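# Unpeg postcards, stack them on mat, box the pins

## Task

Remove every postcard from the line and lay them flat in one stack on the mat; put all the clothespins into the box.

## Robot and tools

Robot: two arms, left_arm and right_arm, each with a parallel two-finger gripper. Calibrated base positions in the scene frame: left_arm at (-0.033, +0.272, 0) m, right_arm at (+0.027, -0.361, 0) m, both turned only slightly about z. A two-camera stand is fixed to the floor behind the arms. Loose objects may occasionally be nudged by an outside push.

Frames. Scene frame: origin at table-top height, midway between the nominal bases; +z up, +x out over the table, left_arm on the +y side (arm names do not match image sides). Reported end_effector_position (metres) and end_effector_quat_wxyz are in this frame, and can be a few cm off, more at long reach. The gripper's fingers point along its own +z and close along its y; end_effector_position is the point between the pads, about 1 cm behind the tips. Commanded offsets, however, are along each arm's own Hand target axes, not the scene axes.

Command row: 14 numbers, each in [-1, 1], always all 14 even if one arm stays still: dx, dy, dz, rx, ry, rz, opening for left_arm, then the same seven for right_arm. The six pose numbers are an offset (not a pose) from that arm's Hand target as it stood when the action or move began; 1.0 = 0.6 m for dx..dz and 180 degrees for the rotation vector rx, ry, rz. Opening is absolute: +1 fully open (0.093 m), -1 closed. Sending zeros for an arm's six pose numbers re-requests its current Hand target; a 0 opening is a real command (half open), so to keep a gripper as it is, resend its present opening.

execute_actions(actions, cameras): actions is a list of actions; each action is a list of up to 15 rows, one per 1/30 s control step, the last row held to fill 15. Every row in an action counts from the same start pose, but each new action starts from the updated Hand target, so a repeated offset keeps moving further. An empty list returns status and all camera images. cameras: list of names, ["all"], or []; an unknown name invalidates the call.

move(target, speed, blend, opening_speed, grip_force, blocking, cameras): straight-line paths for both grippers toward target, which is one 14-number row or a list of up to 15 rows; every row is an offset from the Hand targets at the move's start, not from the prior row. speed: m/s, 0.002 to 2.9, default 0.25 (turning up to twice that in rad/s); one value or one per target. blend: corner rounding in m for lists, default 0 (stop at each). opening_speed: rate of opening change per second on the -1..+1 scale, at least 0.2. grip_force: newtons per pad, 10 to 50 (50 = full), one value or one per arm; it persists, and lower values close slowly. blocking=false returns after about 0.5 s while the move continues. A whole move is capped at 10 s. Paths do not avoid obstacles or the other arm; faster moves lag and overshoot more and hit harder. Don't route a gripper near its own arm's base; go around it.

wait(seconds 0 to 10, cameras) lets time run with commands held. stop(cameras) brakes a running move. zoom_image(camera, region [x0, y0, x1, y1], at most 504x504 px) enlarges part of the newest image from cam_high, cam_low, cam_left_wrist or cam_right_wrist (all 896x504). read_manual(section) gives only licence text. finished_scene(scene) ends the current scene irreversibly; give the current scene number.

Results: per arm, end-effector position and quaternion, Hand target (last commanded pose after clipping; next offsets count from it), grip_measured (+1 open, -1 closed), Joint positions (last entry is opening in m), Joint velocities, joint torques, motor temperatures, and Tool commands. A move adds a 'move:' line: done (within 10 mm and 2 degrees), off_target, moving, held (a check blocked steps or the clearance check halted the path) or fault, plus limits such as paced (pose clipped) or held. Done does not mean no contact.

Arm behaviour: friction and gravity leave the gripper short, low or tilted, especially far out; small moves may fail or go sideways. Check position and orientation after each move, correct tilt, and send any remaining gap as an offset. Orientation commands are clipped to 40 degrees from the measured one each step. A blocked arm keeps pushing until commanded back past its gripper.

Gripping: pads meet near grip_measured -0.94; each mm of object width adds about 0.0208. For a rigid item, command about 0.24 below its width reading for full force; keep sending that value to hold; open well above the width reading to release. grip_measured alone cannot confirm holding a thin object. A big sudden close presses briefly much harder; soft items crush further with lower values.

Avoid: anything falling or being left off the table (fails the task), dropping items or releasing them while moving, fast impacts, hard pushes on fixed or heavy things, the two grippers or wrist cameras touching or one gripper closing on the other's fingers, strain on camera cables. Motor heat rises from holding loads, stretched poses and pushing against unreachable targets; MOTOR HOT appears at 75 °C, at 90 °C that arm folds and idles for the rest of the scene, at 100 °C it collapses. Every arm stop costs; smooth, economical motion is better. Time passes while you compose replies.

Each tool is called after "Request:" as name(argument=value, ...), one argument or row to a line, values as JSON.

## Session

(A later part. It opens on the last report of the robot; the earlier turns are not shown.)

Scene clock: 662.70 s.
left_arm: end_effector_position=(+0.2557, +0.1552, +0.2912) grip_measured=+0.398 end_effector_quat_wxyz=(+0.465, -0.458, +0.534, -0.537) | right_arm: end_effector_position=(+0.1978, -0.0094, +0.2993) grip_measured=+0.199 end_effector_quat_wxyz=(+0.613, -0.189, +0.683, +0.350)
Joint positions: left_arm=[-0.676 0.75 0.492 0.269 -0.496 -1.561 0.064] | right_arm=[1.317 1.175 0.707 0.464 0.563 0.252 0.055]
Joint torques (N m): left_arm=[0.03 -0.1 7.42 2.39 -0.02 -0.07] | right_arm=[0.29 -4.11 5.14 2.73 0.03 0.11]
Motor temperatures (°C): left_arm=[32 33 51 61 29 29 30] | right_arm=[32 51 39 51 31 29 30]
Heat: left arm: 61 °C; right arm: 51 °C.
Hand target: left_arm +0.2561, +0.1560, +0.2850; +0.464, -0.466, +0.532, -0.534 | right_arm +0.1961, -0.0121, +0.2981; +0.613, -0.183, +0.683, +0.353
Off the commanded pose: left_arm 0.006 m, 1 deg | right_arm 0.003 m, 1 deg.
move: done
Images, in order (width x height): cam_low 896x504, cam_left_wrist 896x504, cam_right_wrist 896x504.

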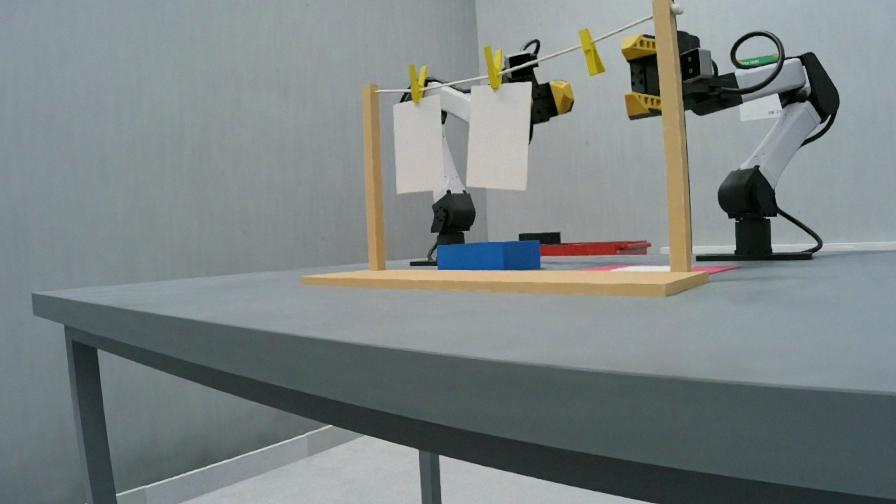

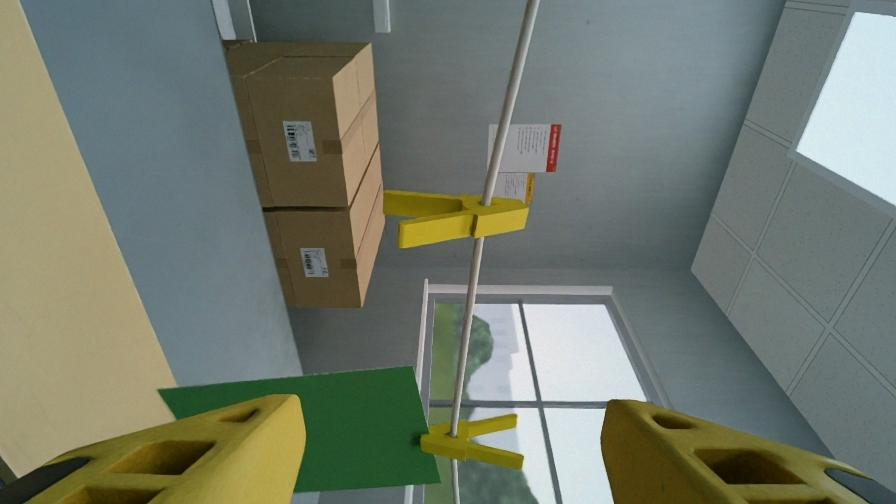

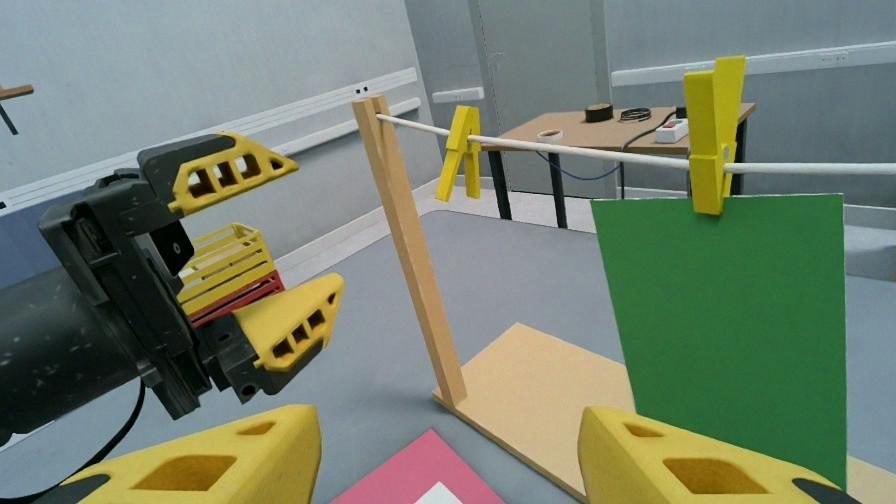

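Request:
move(
  target=[-0.0115,0.095,0.022,0.222,0,0,0.4,0,0,0,0,0,0,0.2],
  speed=0.2,
  cameras=["cam_low","cam_left_wrist","cam_right_wrist"],
)

Scene clock: 700.57 s.
left_arm: end_effector_position=(+0.2754, +0.1565, +0.2102) grip_measured=+0.398 end_effector_quat_wxyz=(+0.509, -0.385, +0.497, -0.588) | right_arm: end_effector_position=(+0.1978, -0.0094, +0.2993) grip_measured=+0.199 end_effector_quat_wxyz=(+0.613, -0.189, +0.683, +0.350)
Joint positions: left_arm=[-0.545 1.34 0.104 1.457 -0.308 -1.449 0.064] | right_arm=[1.317 1.175 0.707 0.464 0.563 0.252 0.055]
Joint torques (N m): left_arm=[0.91 -1.99 5.08 3.27 0.2 -0.01] | right_arm=[0.29 -4.11 5.14 2.73 0.03 0.11]
Motor temperatures (°C): left_arm=[32 33 51 60 29 29 30] | right_arm=[32 46 40 50 31 29 30]
Heat: left arm: 60 °C; right arm: 50 °C.
Hand target: left_arm +0.2701, +0.1607, +0.2279; +0.595, -0.279, +0.318, -0.683 | right_arm +0.1961, -0.0121, +0.2981; +0.613, -0.183, +0.683, +0.353
Off the commanded pose: left_arm 0.019 m, 28 deg | right_arm 0.003 m, 1 deg.
joint sent to its limit (left arm) — joint 4 (wrist pitch), upper limit. The joint targets are off in orientation, not in position.
move: off_target (left_arm)
Images, in order (width x height): cam_low 896x504, cam_left_wrist 896x504, cam_right_wrist 896x504.

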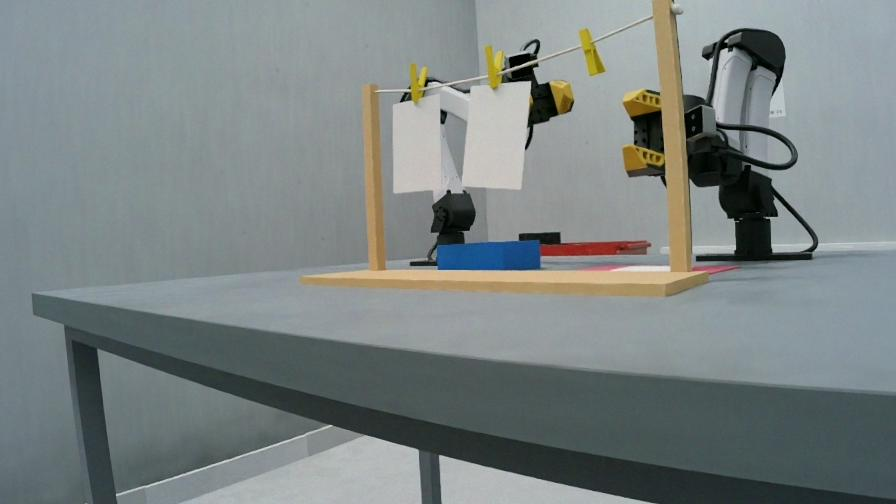

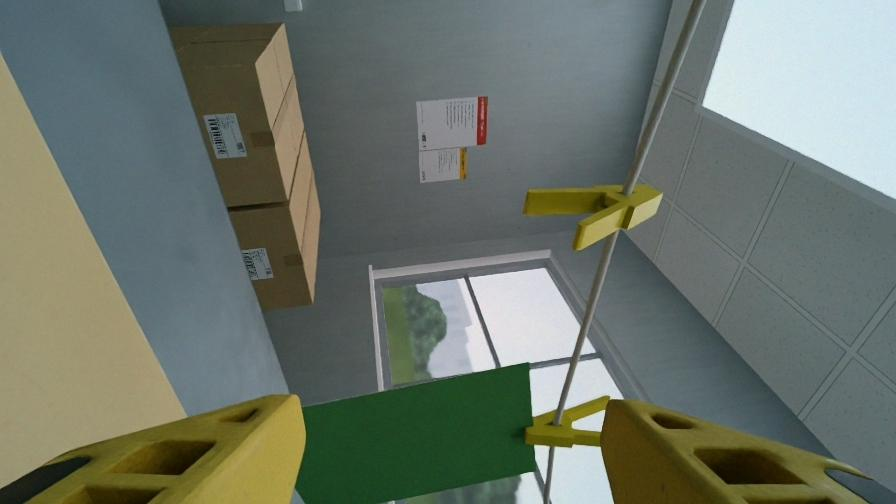

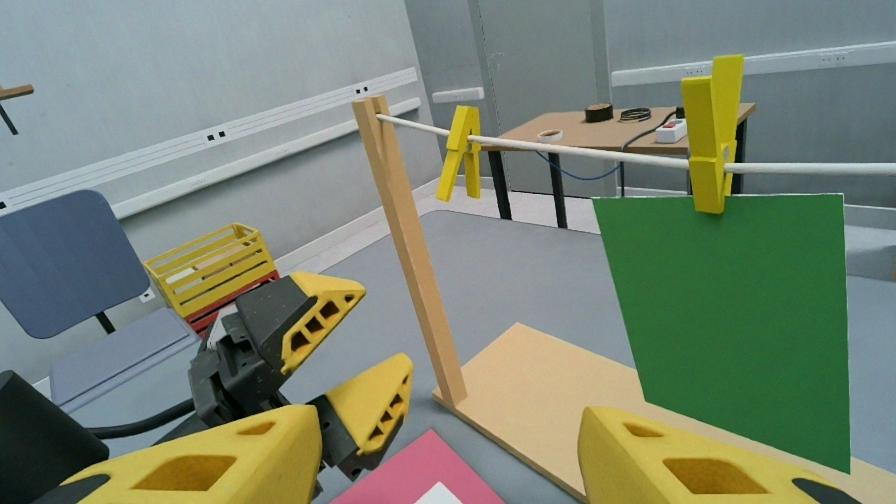

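Request:
move(
  target=[-0.0025,-0.091,0.0473,-0.1944,0,0,0.45,0,0,0,0,0,0,0.2],
  speed=0.2,
  cameras=["cam_low","cam_left_wrist","cam_right_wrist"],
)

Scene clock: 741.53 s.
left_arm: end_effector_position=(+0.2549, +0.1622, +0.2784) grip_measured=+0.448 end_effector_quat_wxyz=(+0.482, -0.439, +0.519, -0.553) | right_arm: end_effector_position=(+0.1978, -0.0094, +0.2993) grip_measured=+0.199 end_effector_quat_wxyz=(+0.613, -0.189, +0.683, +0.350)
Joint positions: left_arm=[-0.636 0.737 0.371 0.451 -0.451 -1.519 0.067] | right_arm=[1.317 1.175 0.707 0.464 0.563 0.252 0.055]
Joint torques (N m): left_arm=[0.7 0.01 11.03 2.13 0.07 -0.01] | right_arm=[0.29 -4.1 5.15 2.73 0.03 0.11]
Motor temperatures (°C): left_arm=[31 33 48 70 29 29 30] | right_arm=[32 44 39 50 31 29 30]
Heat: left arm: 70 °C; right arm: 50 °C.
Hand target: left_arm +0.2572, +0.1642, +0.2880; +0.484, -0.445, +0.509, -0.556 | right_arm +0.1961, -0.0121, +0.2981; +0.613, -0.183, +0.683, +0.353
Off the commanded pose: left_arm 0.010 m, 1 deg | right_arm 0.003 m, 1 deg.
move: done
Images, in order (width x height): cam_low 896x504, cam_left_wrist 896x504, cam_right_wrist 896x504.

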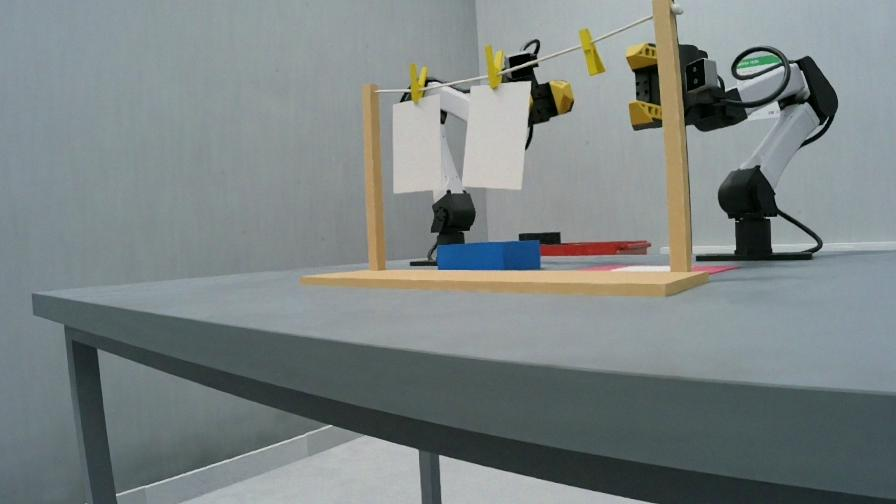

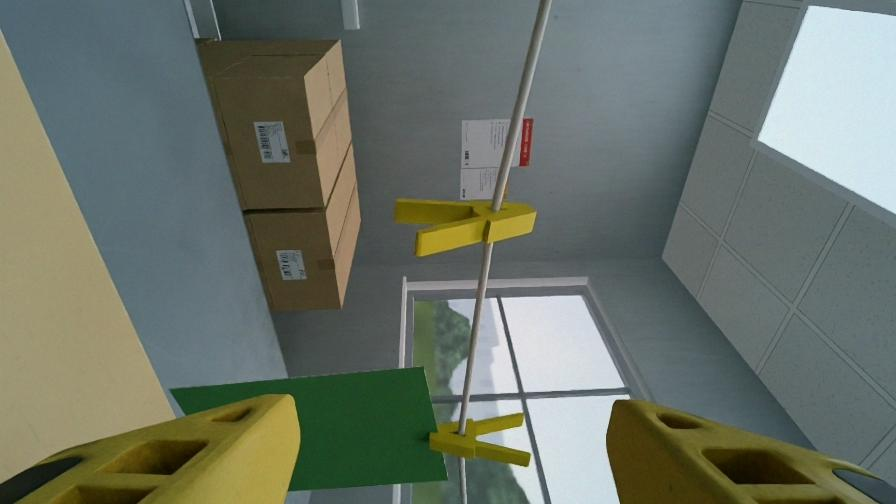

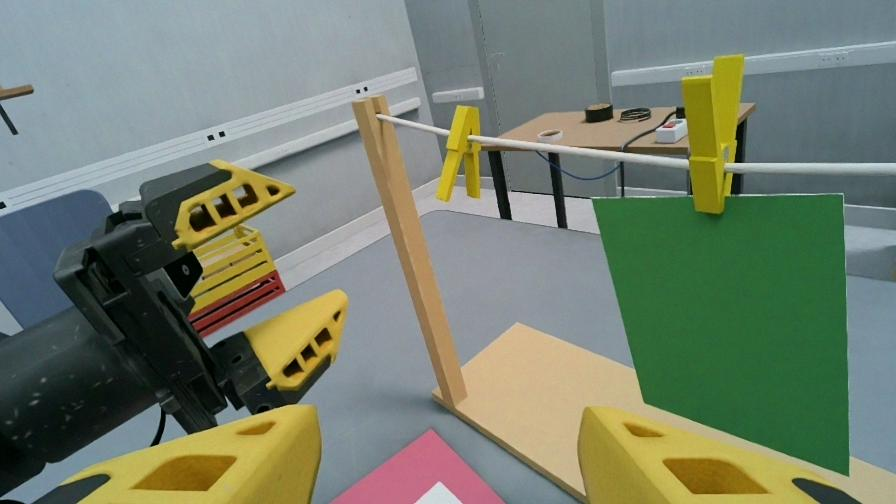

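Request:
move(
  target=[-0.008,0,0.13,0,0,0,0.45,0,0,0,0,0,0,0.2],
  speed=0.1,
  cameras=["cam_low","cam_left_wrist","cam_right_wrist"],
)

Scene clock: 755.83 s.
left_arm: end_effector_position=(+0.3310, +0.1587, +0.2824) grip_measured=+0.448 end_effector_quat_wxyz=(+0.482, -0.446, +0.521, -0.545) | right_arm: end_effector_position=(+0.1978, -0.0094, +0.2993) grip_measured=+0.199 end_effector_quat_wxyz=(+0.613, -0.189, +0.683, +0.350)
Joint positions: left_arm=[-0.459 1.122 0.545 0.639 -0.289 -1.537 0.067] | right_arm=[1.317 1.175 0.707 0.464 0.563 0.252 0.055]
Joint torques (N m): left_arm=[0.79 -2.22 10.8 2.47 0.18 -0.12] | right_arm=[0.29 -4.1 5.14 2.73 0.03 0.11]
Motor temperatures (°C): left_arm=[31 33 49 65 29 29 30] | right_arm=[32 44 39 50 31 29 30]
Heat: left arm: 65 °C; right arm: 50 °C.
Hand target: left_arm +0.3348, +0.1586, +0.2949; +0.484, -0.445, +0.509, -0.556 | right_arm +0.1961, -0.0121, +0.2981; +0.613, -0.183, +0.683, +0.353
Off the commanded pose: left_arm 0.013 m, 2 deg | right_arm 0.003 m, 1 deg.
move: off_target (left_arm)
Images, in order (width x height): cam_low 896x504, cam_left_wrist 896x504, cam_right_wrist 896x504.

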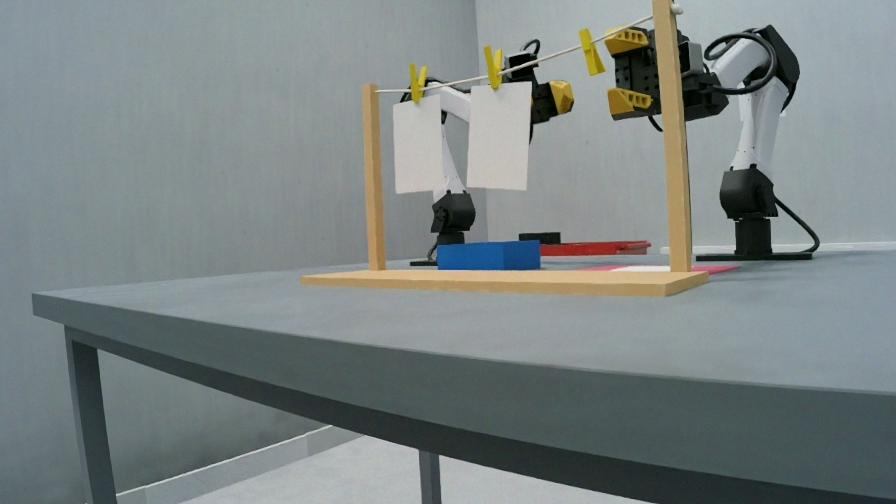

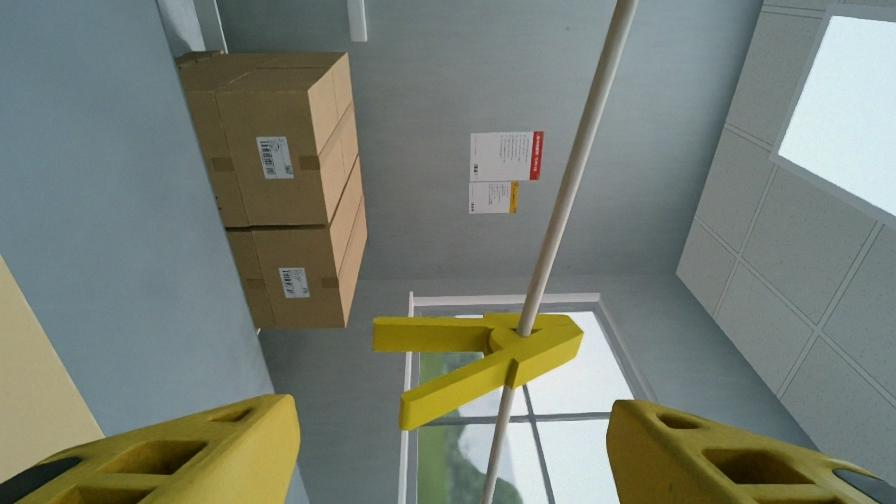

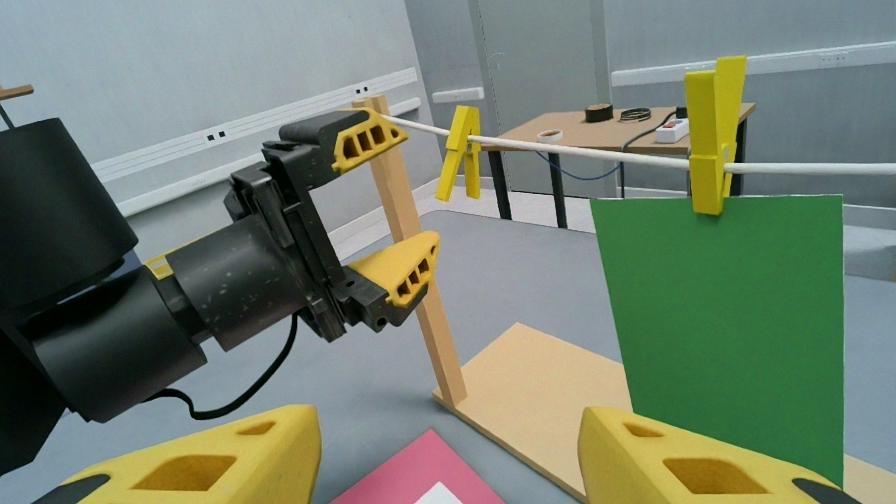

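Request:
move(
  target=[
    [0,0,0.0167,0,0,0,0.45,0,0,0,0,0,0,0.2],
    [0,-0.04,0.02,0,0,0,0.45,0,0,0,0,0,0,0.2],
  ],
  speed=0.06,
  cameras=["cam_low","cam_left_wrist","cam_right_wrist"],
)

Scene clock: 772.77 s.
left_arm: end_effector_position=(+0.3447, +0.1550, +0.3054) grip_measured=+0.448 end_effector_quat_wxyz=(+0.482, -0.446, +0.521, -0.546) | right_arm: end_effector_position=(+0.1978, -0.0094, +0.2993) grip_measured=+0.199 end_effector_quat_wxyz=(+0.613, -0.189, +0.683, +0.350)
Joint positions: left_arm=[-0.448 1.156 0.657 0.562 -0.276 -1.538 0.067] | right_arm=[1.317 1.175 0.707 0.464 0.563 0.252 0.055]
Joint torques (N m): left_arm=[0.98 -4.25 10.8 2.26 0.23 -0.11] | right_arm=[0.29 -4.11 5.14 2.73 0.03 0.11]
Motor temperatures (°C): left_arm=[31 33 50 66 29 29 30] | right_arm=[32 44 39 50 31 29 30]
Heat: left arm: 66 °C; right arm: 50 °C.
Hand target: left_arm +0.3446, +0.1572, +0.3198; +0.484, -0.445, +0.509, -0.556 | right_arm +0.1961, -0.0121, +0.2981; +0.613, -0.183, +0.683, +0.353
Off the commanded pose: left_arm 0.015 m, 2 deg | right_arm 0.003 m, 1 deg.
move: off_target (left_arm)
Images, in order (width x height): cam_low 896x504, cam_left_wrist 896x504, cam_right_wrist 896x504.

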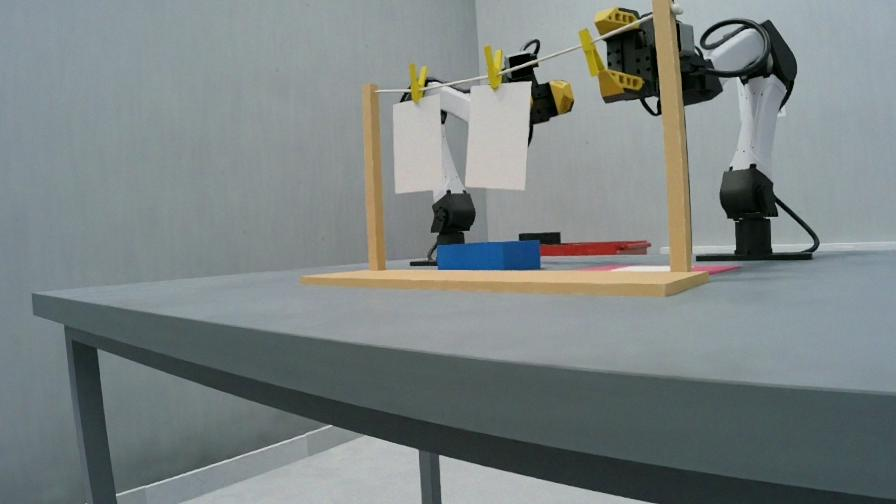

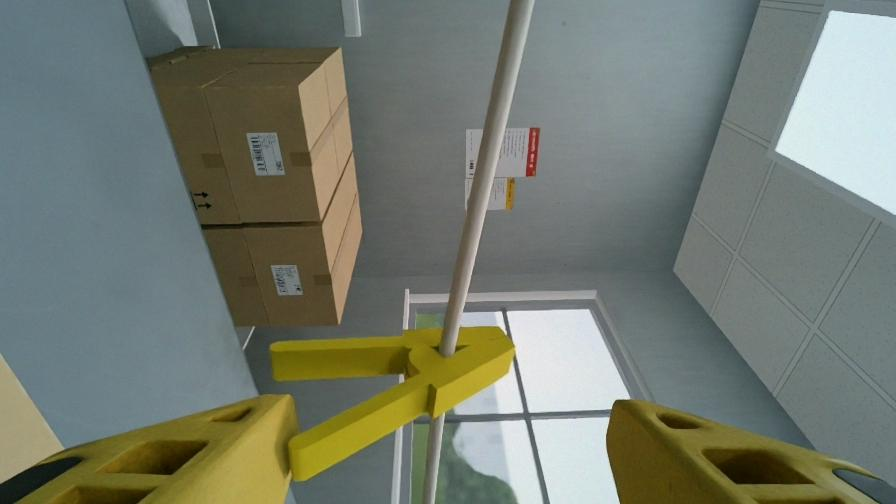

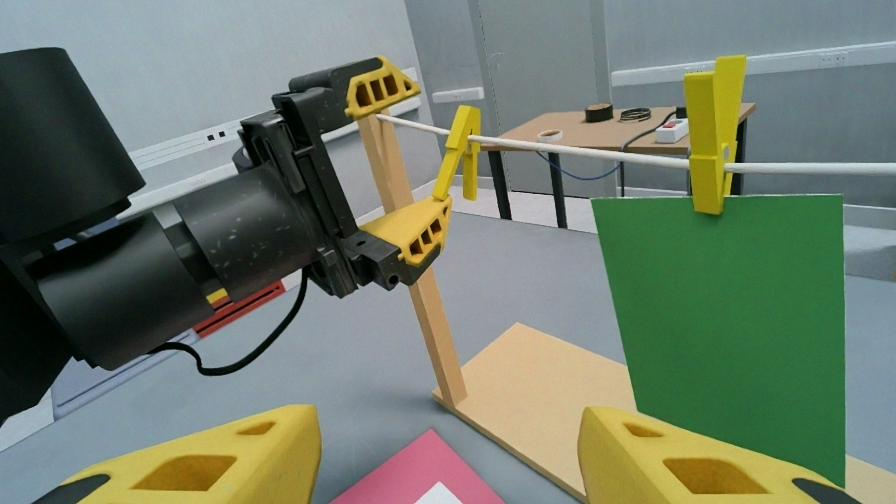

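Request:
move(
  target=[0,-0.0417,0.0036,0,0,0,0.45,0,0,0,0,0,0,0.2],
  speed=0.06,
  cameras=["cam_low","cam_left_wrist","cam_right_wrist"],
)

Scene clock: 779.27 s.
left_arm: end_effector_position=(+0.3456, +0.1546, +0.3300) grip_measured=+0.448 end_effector_quat_wxyz=(+0.482, -0.446, +0.521, -0.546) | right_arm: end_effector_position=(+0.1978, -0.0094, +0.2993) grip_measured=+0.199 end_effector_quat_wxyz=(+0.613, -0.189, +0.683, +0.350)
Joint positions: left_arm=[-0.448 1.137 0.747 0.452 -0.276 -1.538 0.067] | right_arm=[1.317 1.175 0.707 0.464 0.563 0.252 0.055]
Joint torques (N m): left_arm=[0.69 -4.38 10.73 2.28 0.16 -0.06] | right_arm=[0.28 -4.11 5.14 2.73 0.03 0.11]
Motor temperatures (°C): left_arm=[31 33 51 65 29 29 30] | right_arm=[32 44 39 50 31 29 30]
Heat: left arm: 65 °C; right arm: 50 °C.
Hand target: left_arm +0.3446, +0.1572, +0.3449; +0.484, -0.445, +0.509, -0.556 | right_arm +0.1961, -0.0121, +0.2981; +0.613, -0.183, +0.683, +0.353
Off the commanded pose: left_arm 0.015 m, 2 deg | right_arm 0.003 m, 1 deg.
move: off_target (left_arm)
Images, in order (width x height): cam_low 896x504, cam_left_wrist 896x504, cam_right_wrist 896x504.

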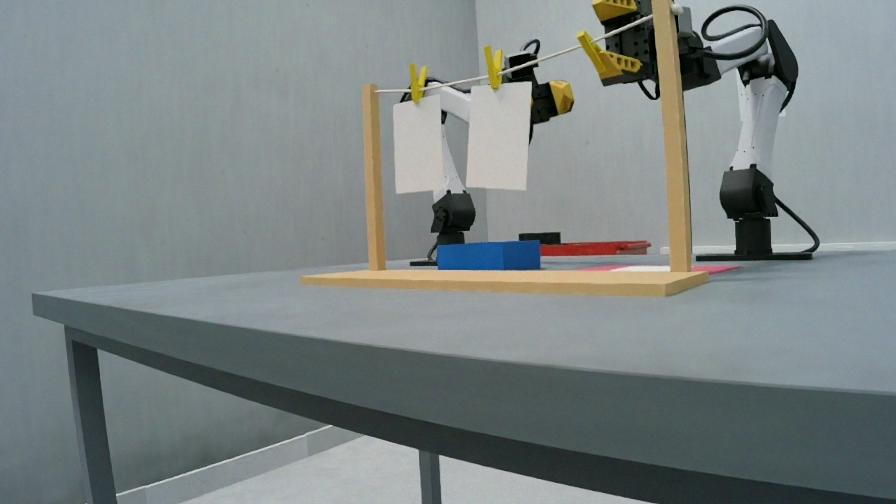

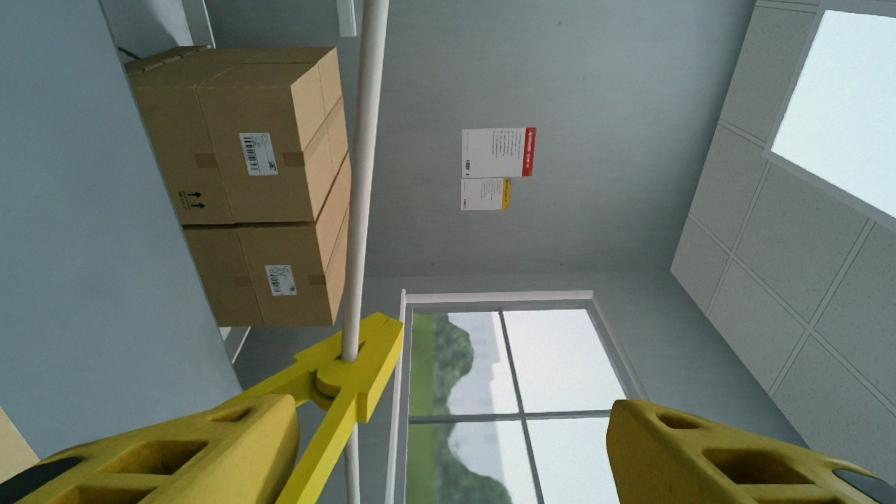

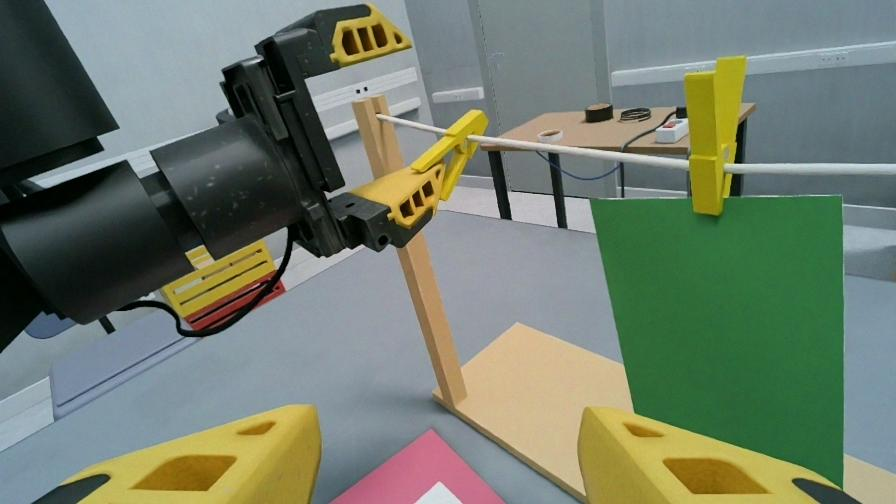

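Request:
move(
  target=[
    [0,0.01,0,0,0,0,0.45,0,0,0,0,0,0,0.2],
    [0,0.015,-0.09,0,0,0,0.45,0,0,0,0,0,0,0.2],
  ],
  speed=0.08,
  cameras=["cam_left_wrist","cam_right_wrist"],
)

Scene clock: 796.40 s.
left_arm: end_effector_position=(+0.2933, +0.1630, +0.3373) grip_measured=+0.448 end_effector_quat_wxyz=(+0.484, -0.439, +0.507, -0.562) | right_arm: end_effector_position=(+0.1978, -0.0094, +0.2993) grip_measured=+0.199 end_effector_quat_wxyz=(+0.613, -0.189, +0.683, +0.350)
Joint positions: left_arm=[-0.516 0.9 0.628 0.38 -0.335 -1.538 0.067] | right_arm=[1.317 1.175 0.707 0.464 0.563 0.252 0.055]
Joint torques (N m): left_arm=[-0.25 -2.32 7.56 2.25 0.07 -0.01] | right_arm=[0.29 -4.11 5.14 2.73 0.03 0.11]
Motor temperatures (°C): left_arm=[31 33 52 63 29 29 30] | right_arm=[32 44 39 50 31 29 30]
Heat: left arm: 63 °C; right arm: 50 °C.
Hand target: left_arm +0.2920, +0.1644, +0.3313; +0.484, -0.445, +0.509, -0.556 | right_arm +0.1961, -0.0121, +0.2981; +0.613, -0.183, +0.683, +0.353
Off the commanded pose: left_arm 0.006 m, 1 deg | right_arm 0.003 m, 1 deg.
move: done
Images, in order (width x height): cam_left_wrist 896x504, cam_right_wrist 896x504.

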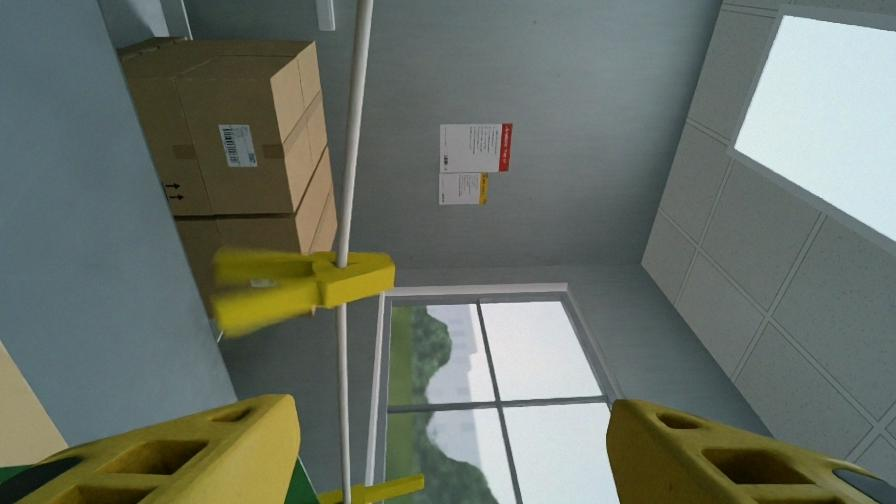

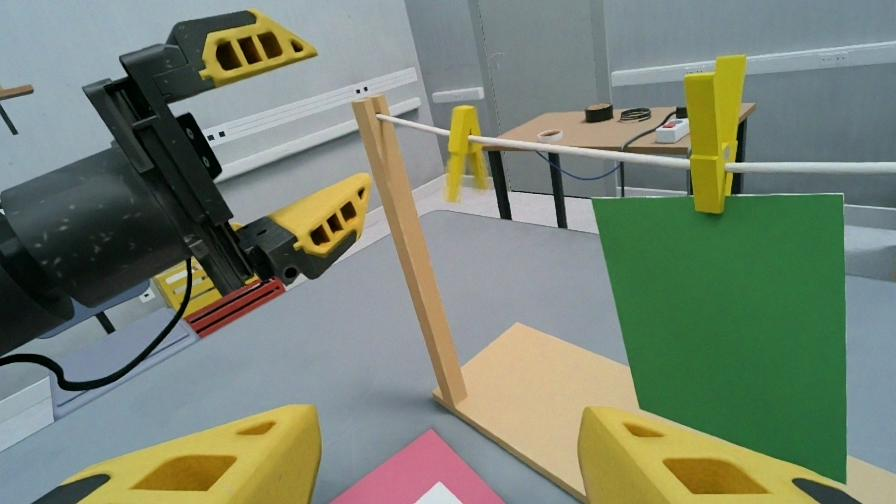

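Request:
move(
  target=[
    [-0.104,0.0372,-0.173,-0.033,0.008,0.509,0.3,0,0,0,0,0,0,0.2],
    [-0.104,0.0372,-0.173,-0.033,0.008,0.509,0.3,0.009,-0.025,0.2393,-0.0666,0.0089,-0.0827,0.2],
  ],
  speed=0.25,
  cameras=["cam_high","cam_low","cam_left_wrist","cam_right_wrist"],
)

Scene clock: 837.23 s.
left_arm: end_effector_position=(+0.2000, +0.2398, +0.3048) grip_measured=+0.302 end_effector_quat_wxyz=(+0.712, +0.032, +0.701, -0.028) | right_arm: end_effector_position=(+0.3056, +0.0744, +0.2717) grip_measured=+0.199 end_effector_quat_wxyz=(+0.608, -0.339, +0.640, +0.324)
Joint positions: left_arm=[-0.301 0.295 0.51 -0.2 -0.186 0.009 0.06] | right_arm=[0.981 1.648 1.031 0.567 0.039 0.004 0.055]
Joint torques (N m): left_arm=[0.57 1.42 6.98 2.44 0.19 0.17] | right_arm=[-0.7 -6.28 8.55 3.15 -0.37 -0.04]
Motor temperatures (°C): left_arm=[31 33 52 62 29 29 30] | right_arm=[32 43 39 50 31 29 30]
Heat: left arm: 62 °C; right arm: 50 °C.
Hand target: left_arm +0.2000, +0.2399, +0.2998; +0.709, +0.039, +0.704, -0.022 | right_arm +0.3070, +0.0802, +0.2890; +0.621, -0.338, +0.621, +0.338
Off the commanded pose: left_arm 0.005 m, 1 deg | right_arm 0.018 m, 3 deg.
move: off_target (right_arm)

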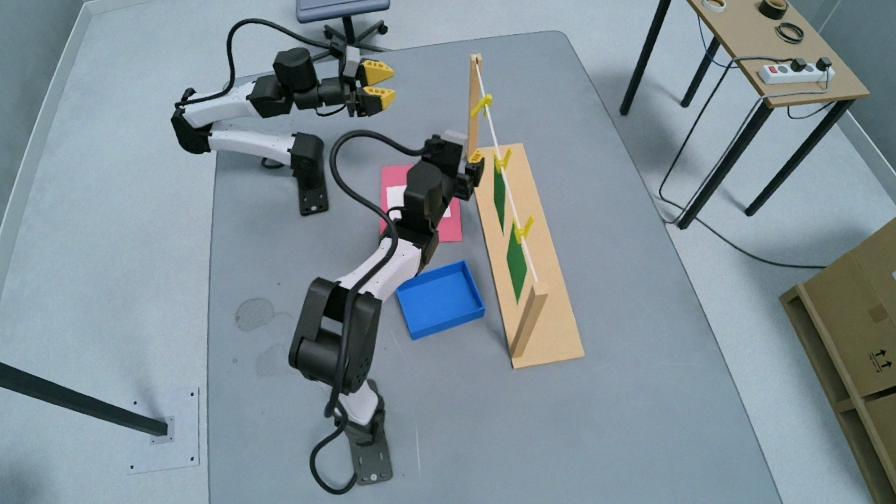

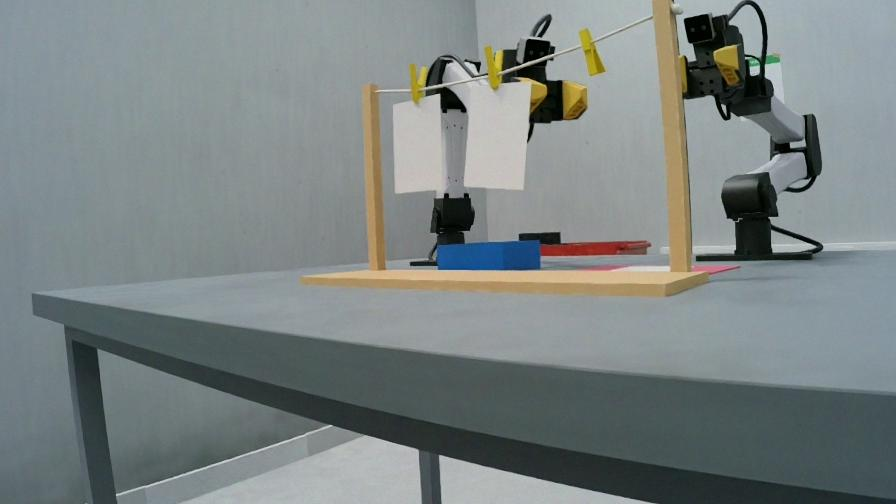

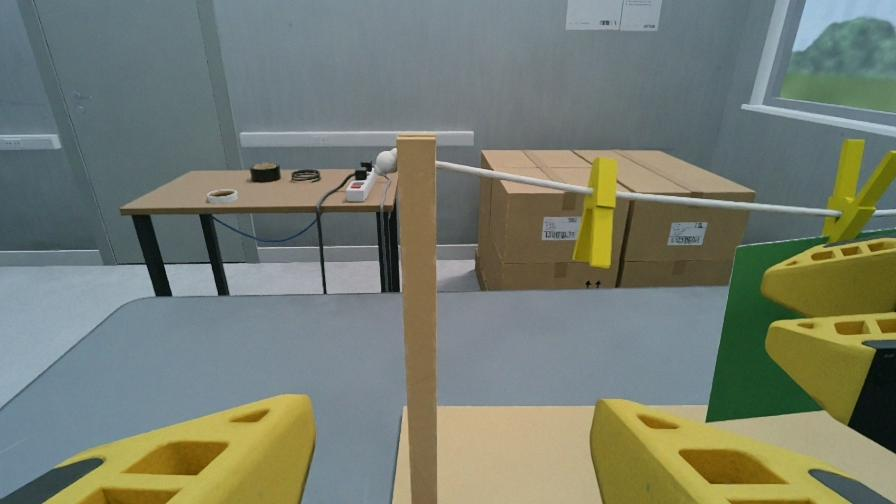

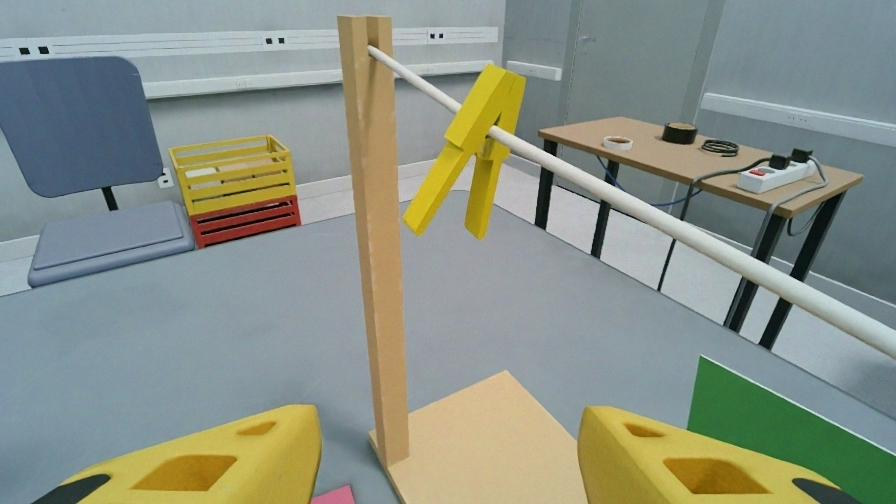

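Request:
move(
  target=[0,0,0,0,0,0,0.3,-0.008,0,0.173,0,0,0.03,0.1],
  speed=0.08,
  cameras=["cam_low","cam_left_wrist","cam_right_wrist"],
)

Scene clock: 850.20 s.
left_arm: end_effector_position=(+0.2000, +0.2398, +0.3048) grip_measured=+0.302 end_effector_quat_wxyz=(+0.712, +0.032, +0.701, -0.028) | right_arm: end_effector_position=(+0.3600, +0.1642, +0.2798) grip_measured=+0.101 end_effector_quat_wxyz=(+0.597, -0.313, +0.649, +0.353)
Joint positions: left_arm=[-0.301 0.295 0.51 -0.2 -0.186 0.009 0.06] | right_arm=[0.981 2.022 1.533 0.451 0.032 0.085 0.05]
Joint torques (N m): left_arm=[0.64 1.72 7.04 2.38 0.17 0.18] | right_arm=[-1.03 -9.32 8.84 2.99 -0.33 0.11]
Motor temperatures (°C): left_arm=[31 32 51 61 29 29 30] | right_arm=[32 44 41 51 31 29 30]
Heat: left arm: 61 °C; right arm: 51 °C.
Hand target: left_arm +0.2000, +0.2399, +0.2998; +0.709, +0.039, +0.704, -0.022 | right_arm +0.3635, +0.1673, +0.2937; +0.604, -0.308, +0.637, +0.367
Off the commanded pose: left_arm 0.005 m, 1 deg | right_arm 0.015 m, 2 deg.
move: off_target (right_arm)
Images, in order (width x height): cam_low 896x504, cam_left_wrist 896x504, cam_right_wrist 896x504.

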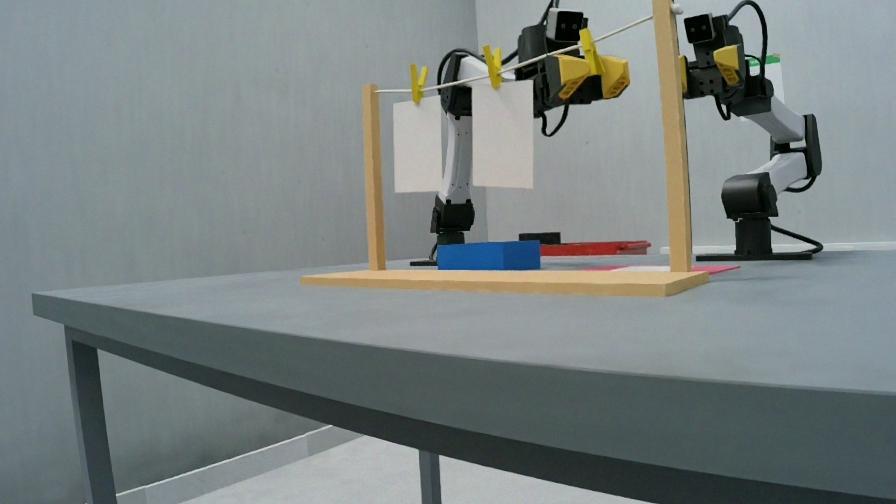

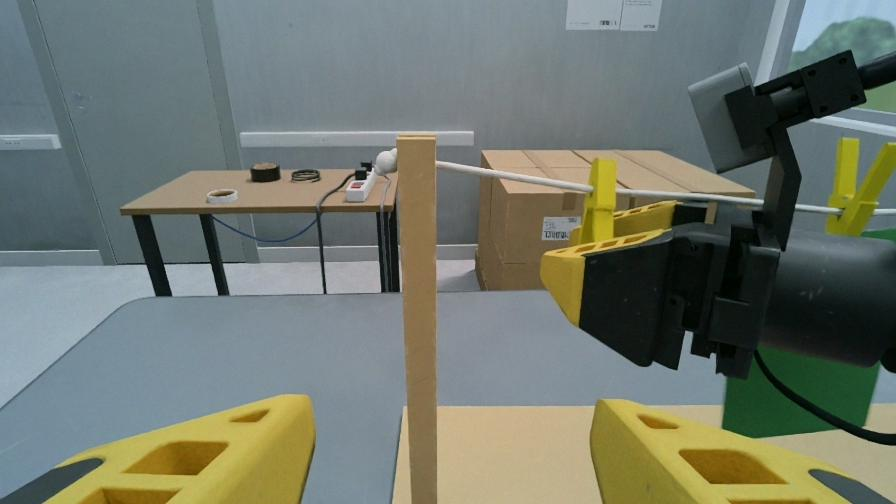

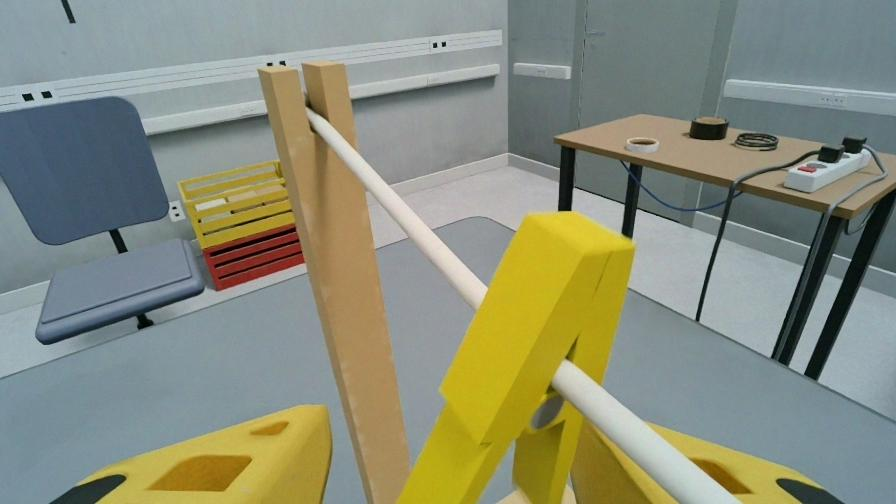

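Request:
move(
  target=[
    [0,0,0,0,0,0,0.3,0.008,-0.009,0.01,0,0,0,0.1],
    [0,0,0,0,0,0,0.3,0.008,-0.009,0.01,0,0,0,-0.6],
  ],
  speed=0.06,
  grip_force=[50,20],
  cameras=["cam_low","cam_left_wrist","cam_right_wrist"],
)

Request:
zoom_image(
  camera="cam_left_wrist",
  region=[500, 120, 740, 320],
)

Scene clock: 862.53 s.
left_arm: end_effector_position=(+0.2000, +0.2398, +0.3048) grip_measured=+0.302 end_effector_quat_wxyz=(+0.712, +0.032, +0.701, -0.028) | right_arm: end_effector_position=(+0.3691, +0.1654, +0.2754) grip_measured=-0.597 end_effector_quat_wxyz=(+0.597, -0.312, +0.650, +0.352)
Joint positions: left_arm=[-0.301 0.295 0.51 -0.2 -0.186 0.009 0.06] | right_arm=[0.966 2.048 1.556 0.453 0.02 0.087 0.017]
Joint torques (N m): left_arm=[0.58 1.26 6.82 2.32 0.22 0.16] | right_arm=[-0.66 -9.4 8.59 3.05 -0.32 0.09]
Motor temperatures (°C): left_arm=[31 32 51 61 29 29 30] | right_arm=[32 47 41 52 31 29 30]
Heat: left arm: 61 °C; right arm: 52 °C.
Hand target: left_arm +0.2000, +0.2399, +0.2998; +0.709, +0.039, +0.704, -0.022 | right_arm +0.3708, +0.1698, +0.2883; +0.604, -0.308, +0.637, +0.367
Off the commanded pose: left_arm 0.005 m, 1 deg | right_arm 0.014 m, 2 deg.
grip_force (N): 50, 20
move: off_target (right_arm); target 2's new opening was sent with right_arm's hand 0.017 m and 3 deg from that target
Images, in order (width x height): cam_low 896x504, cam_left_wrist 896x504, cam_right_wrist 896x504.

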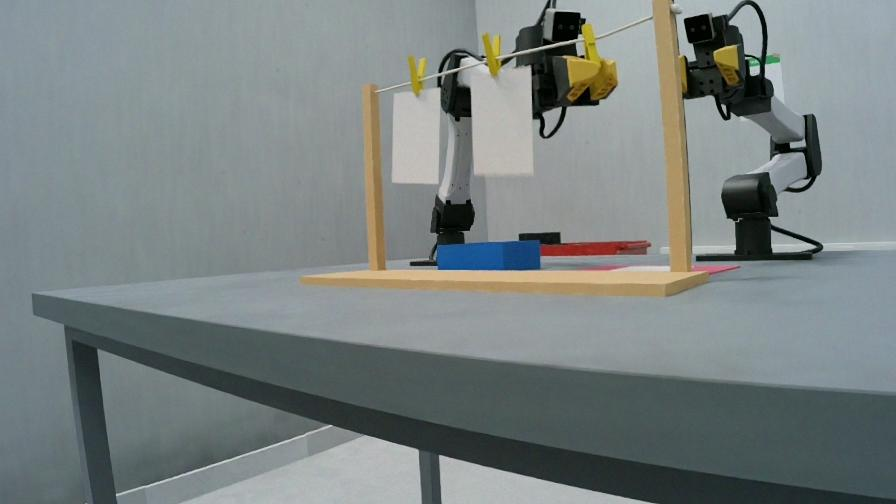

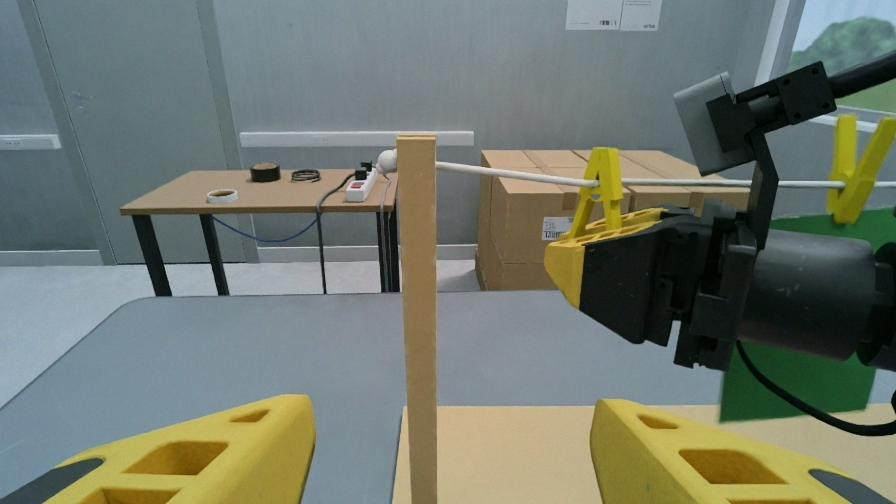

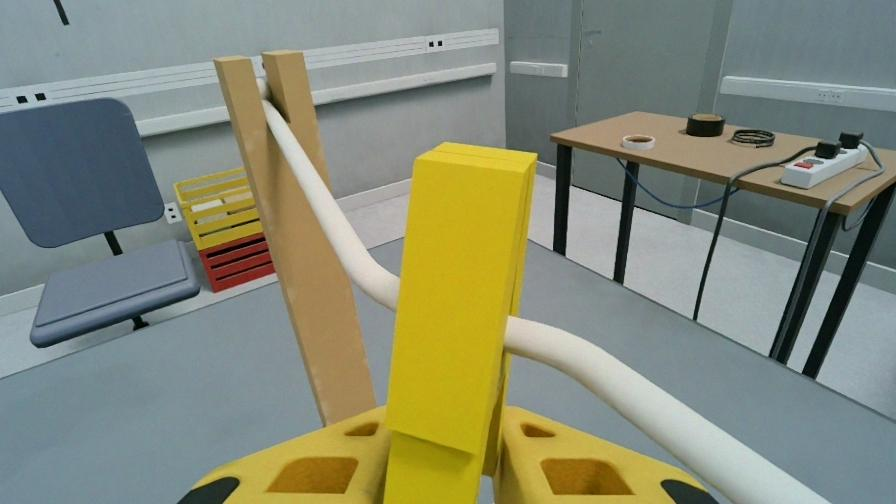

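Scaled by 2.100.

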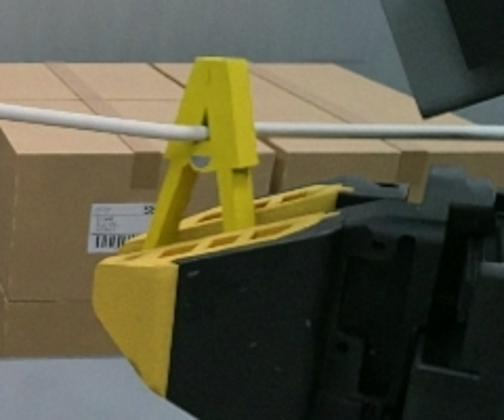

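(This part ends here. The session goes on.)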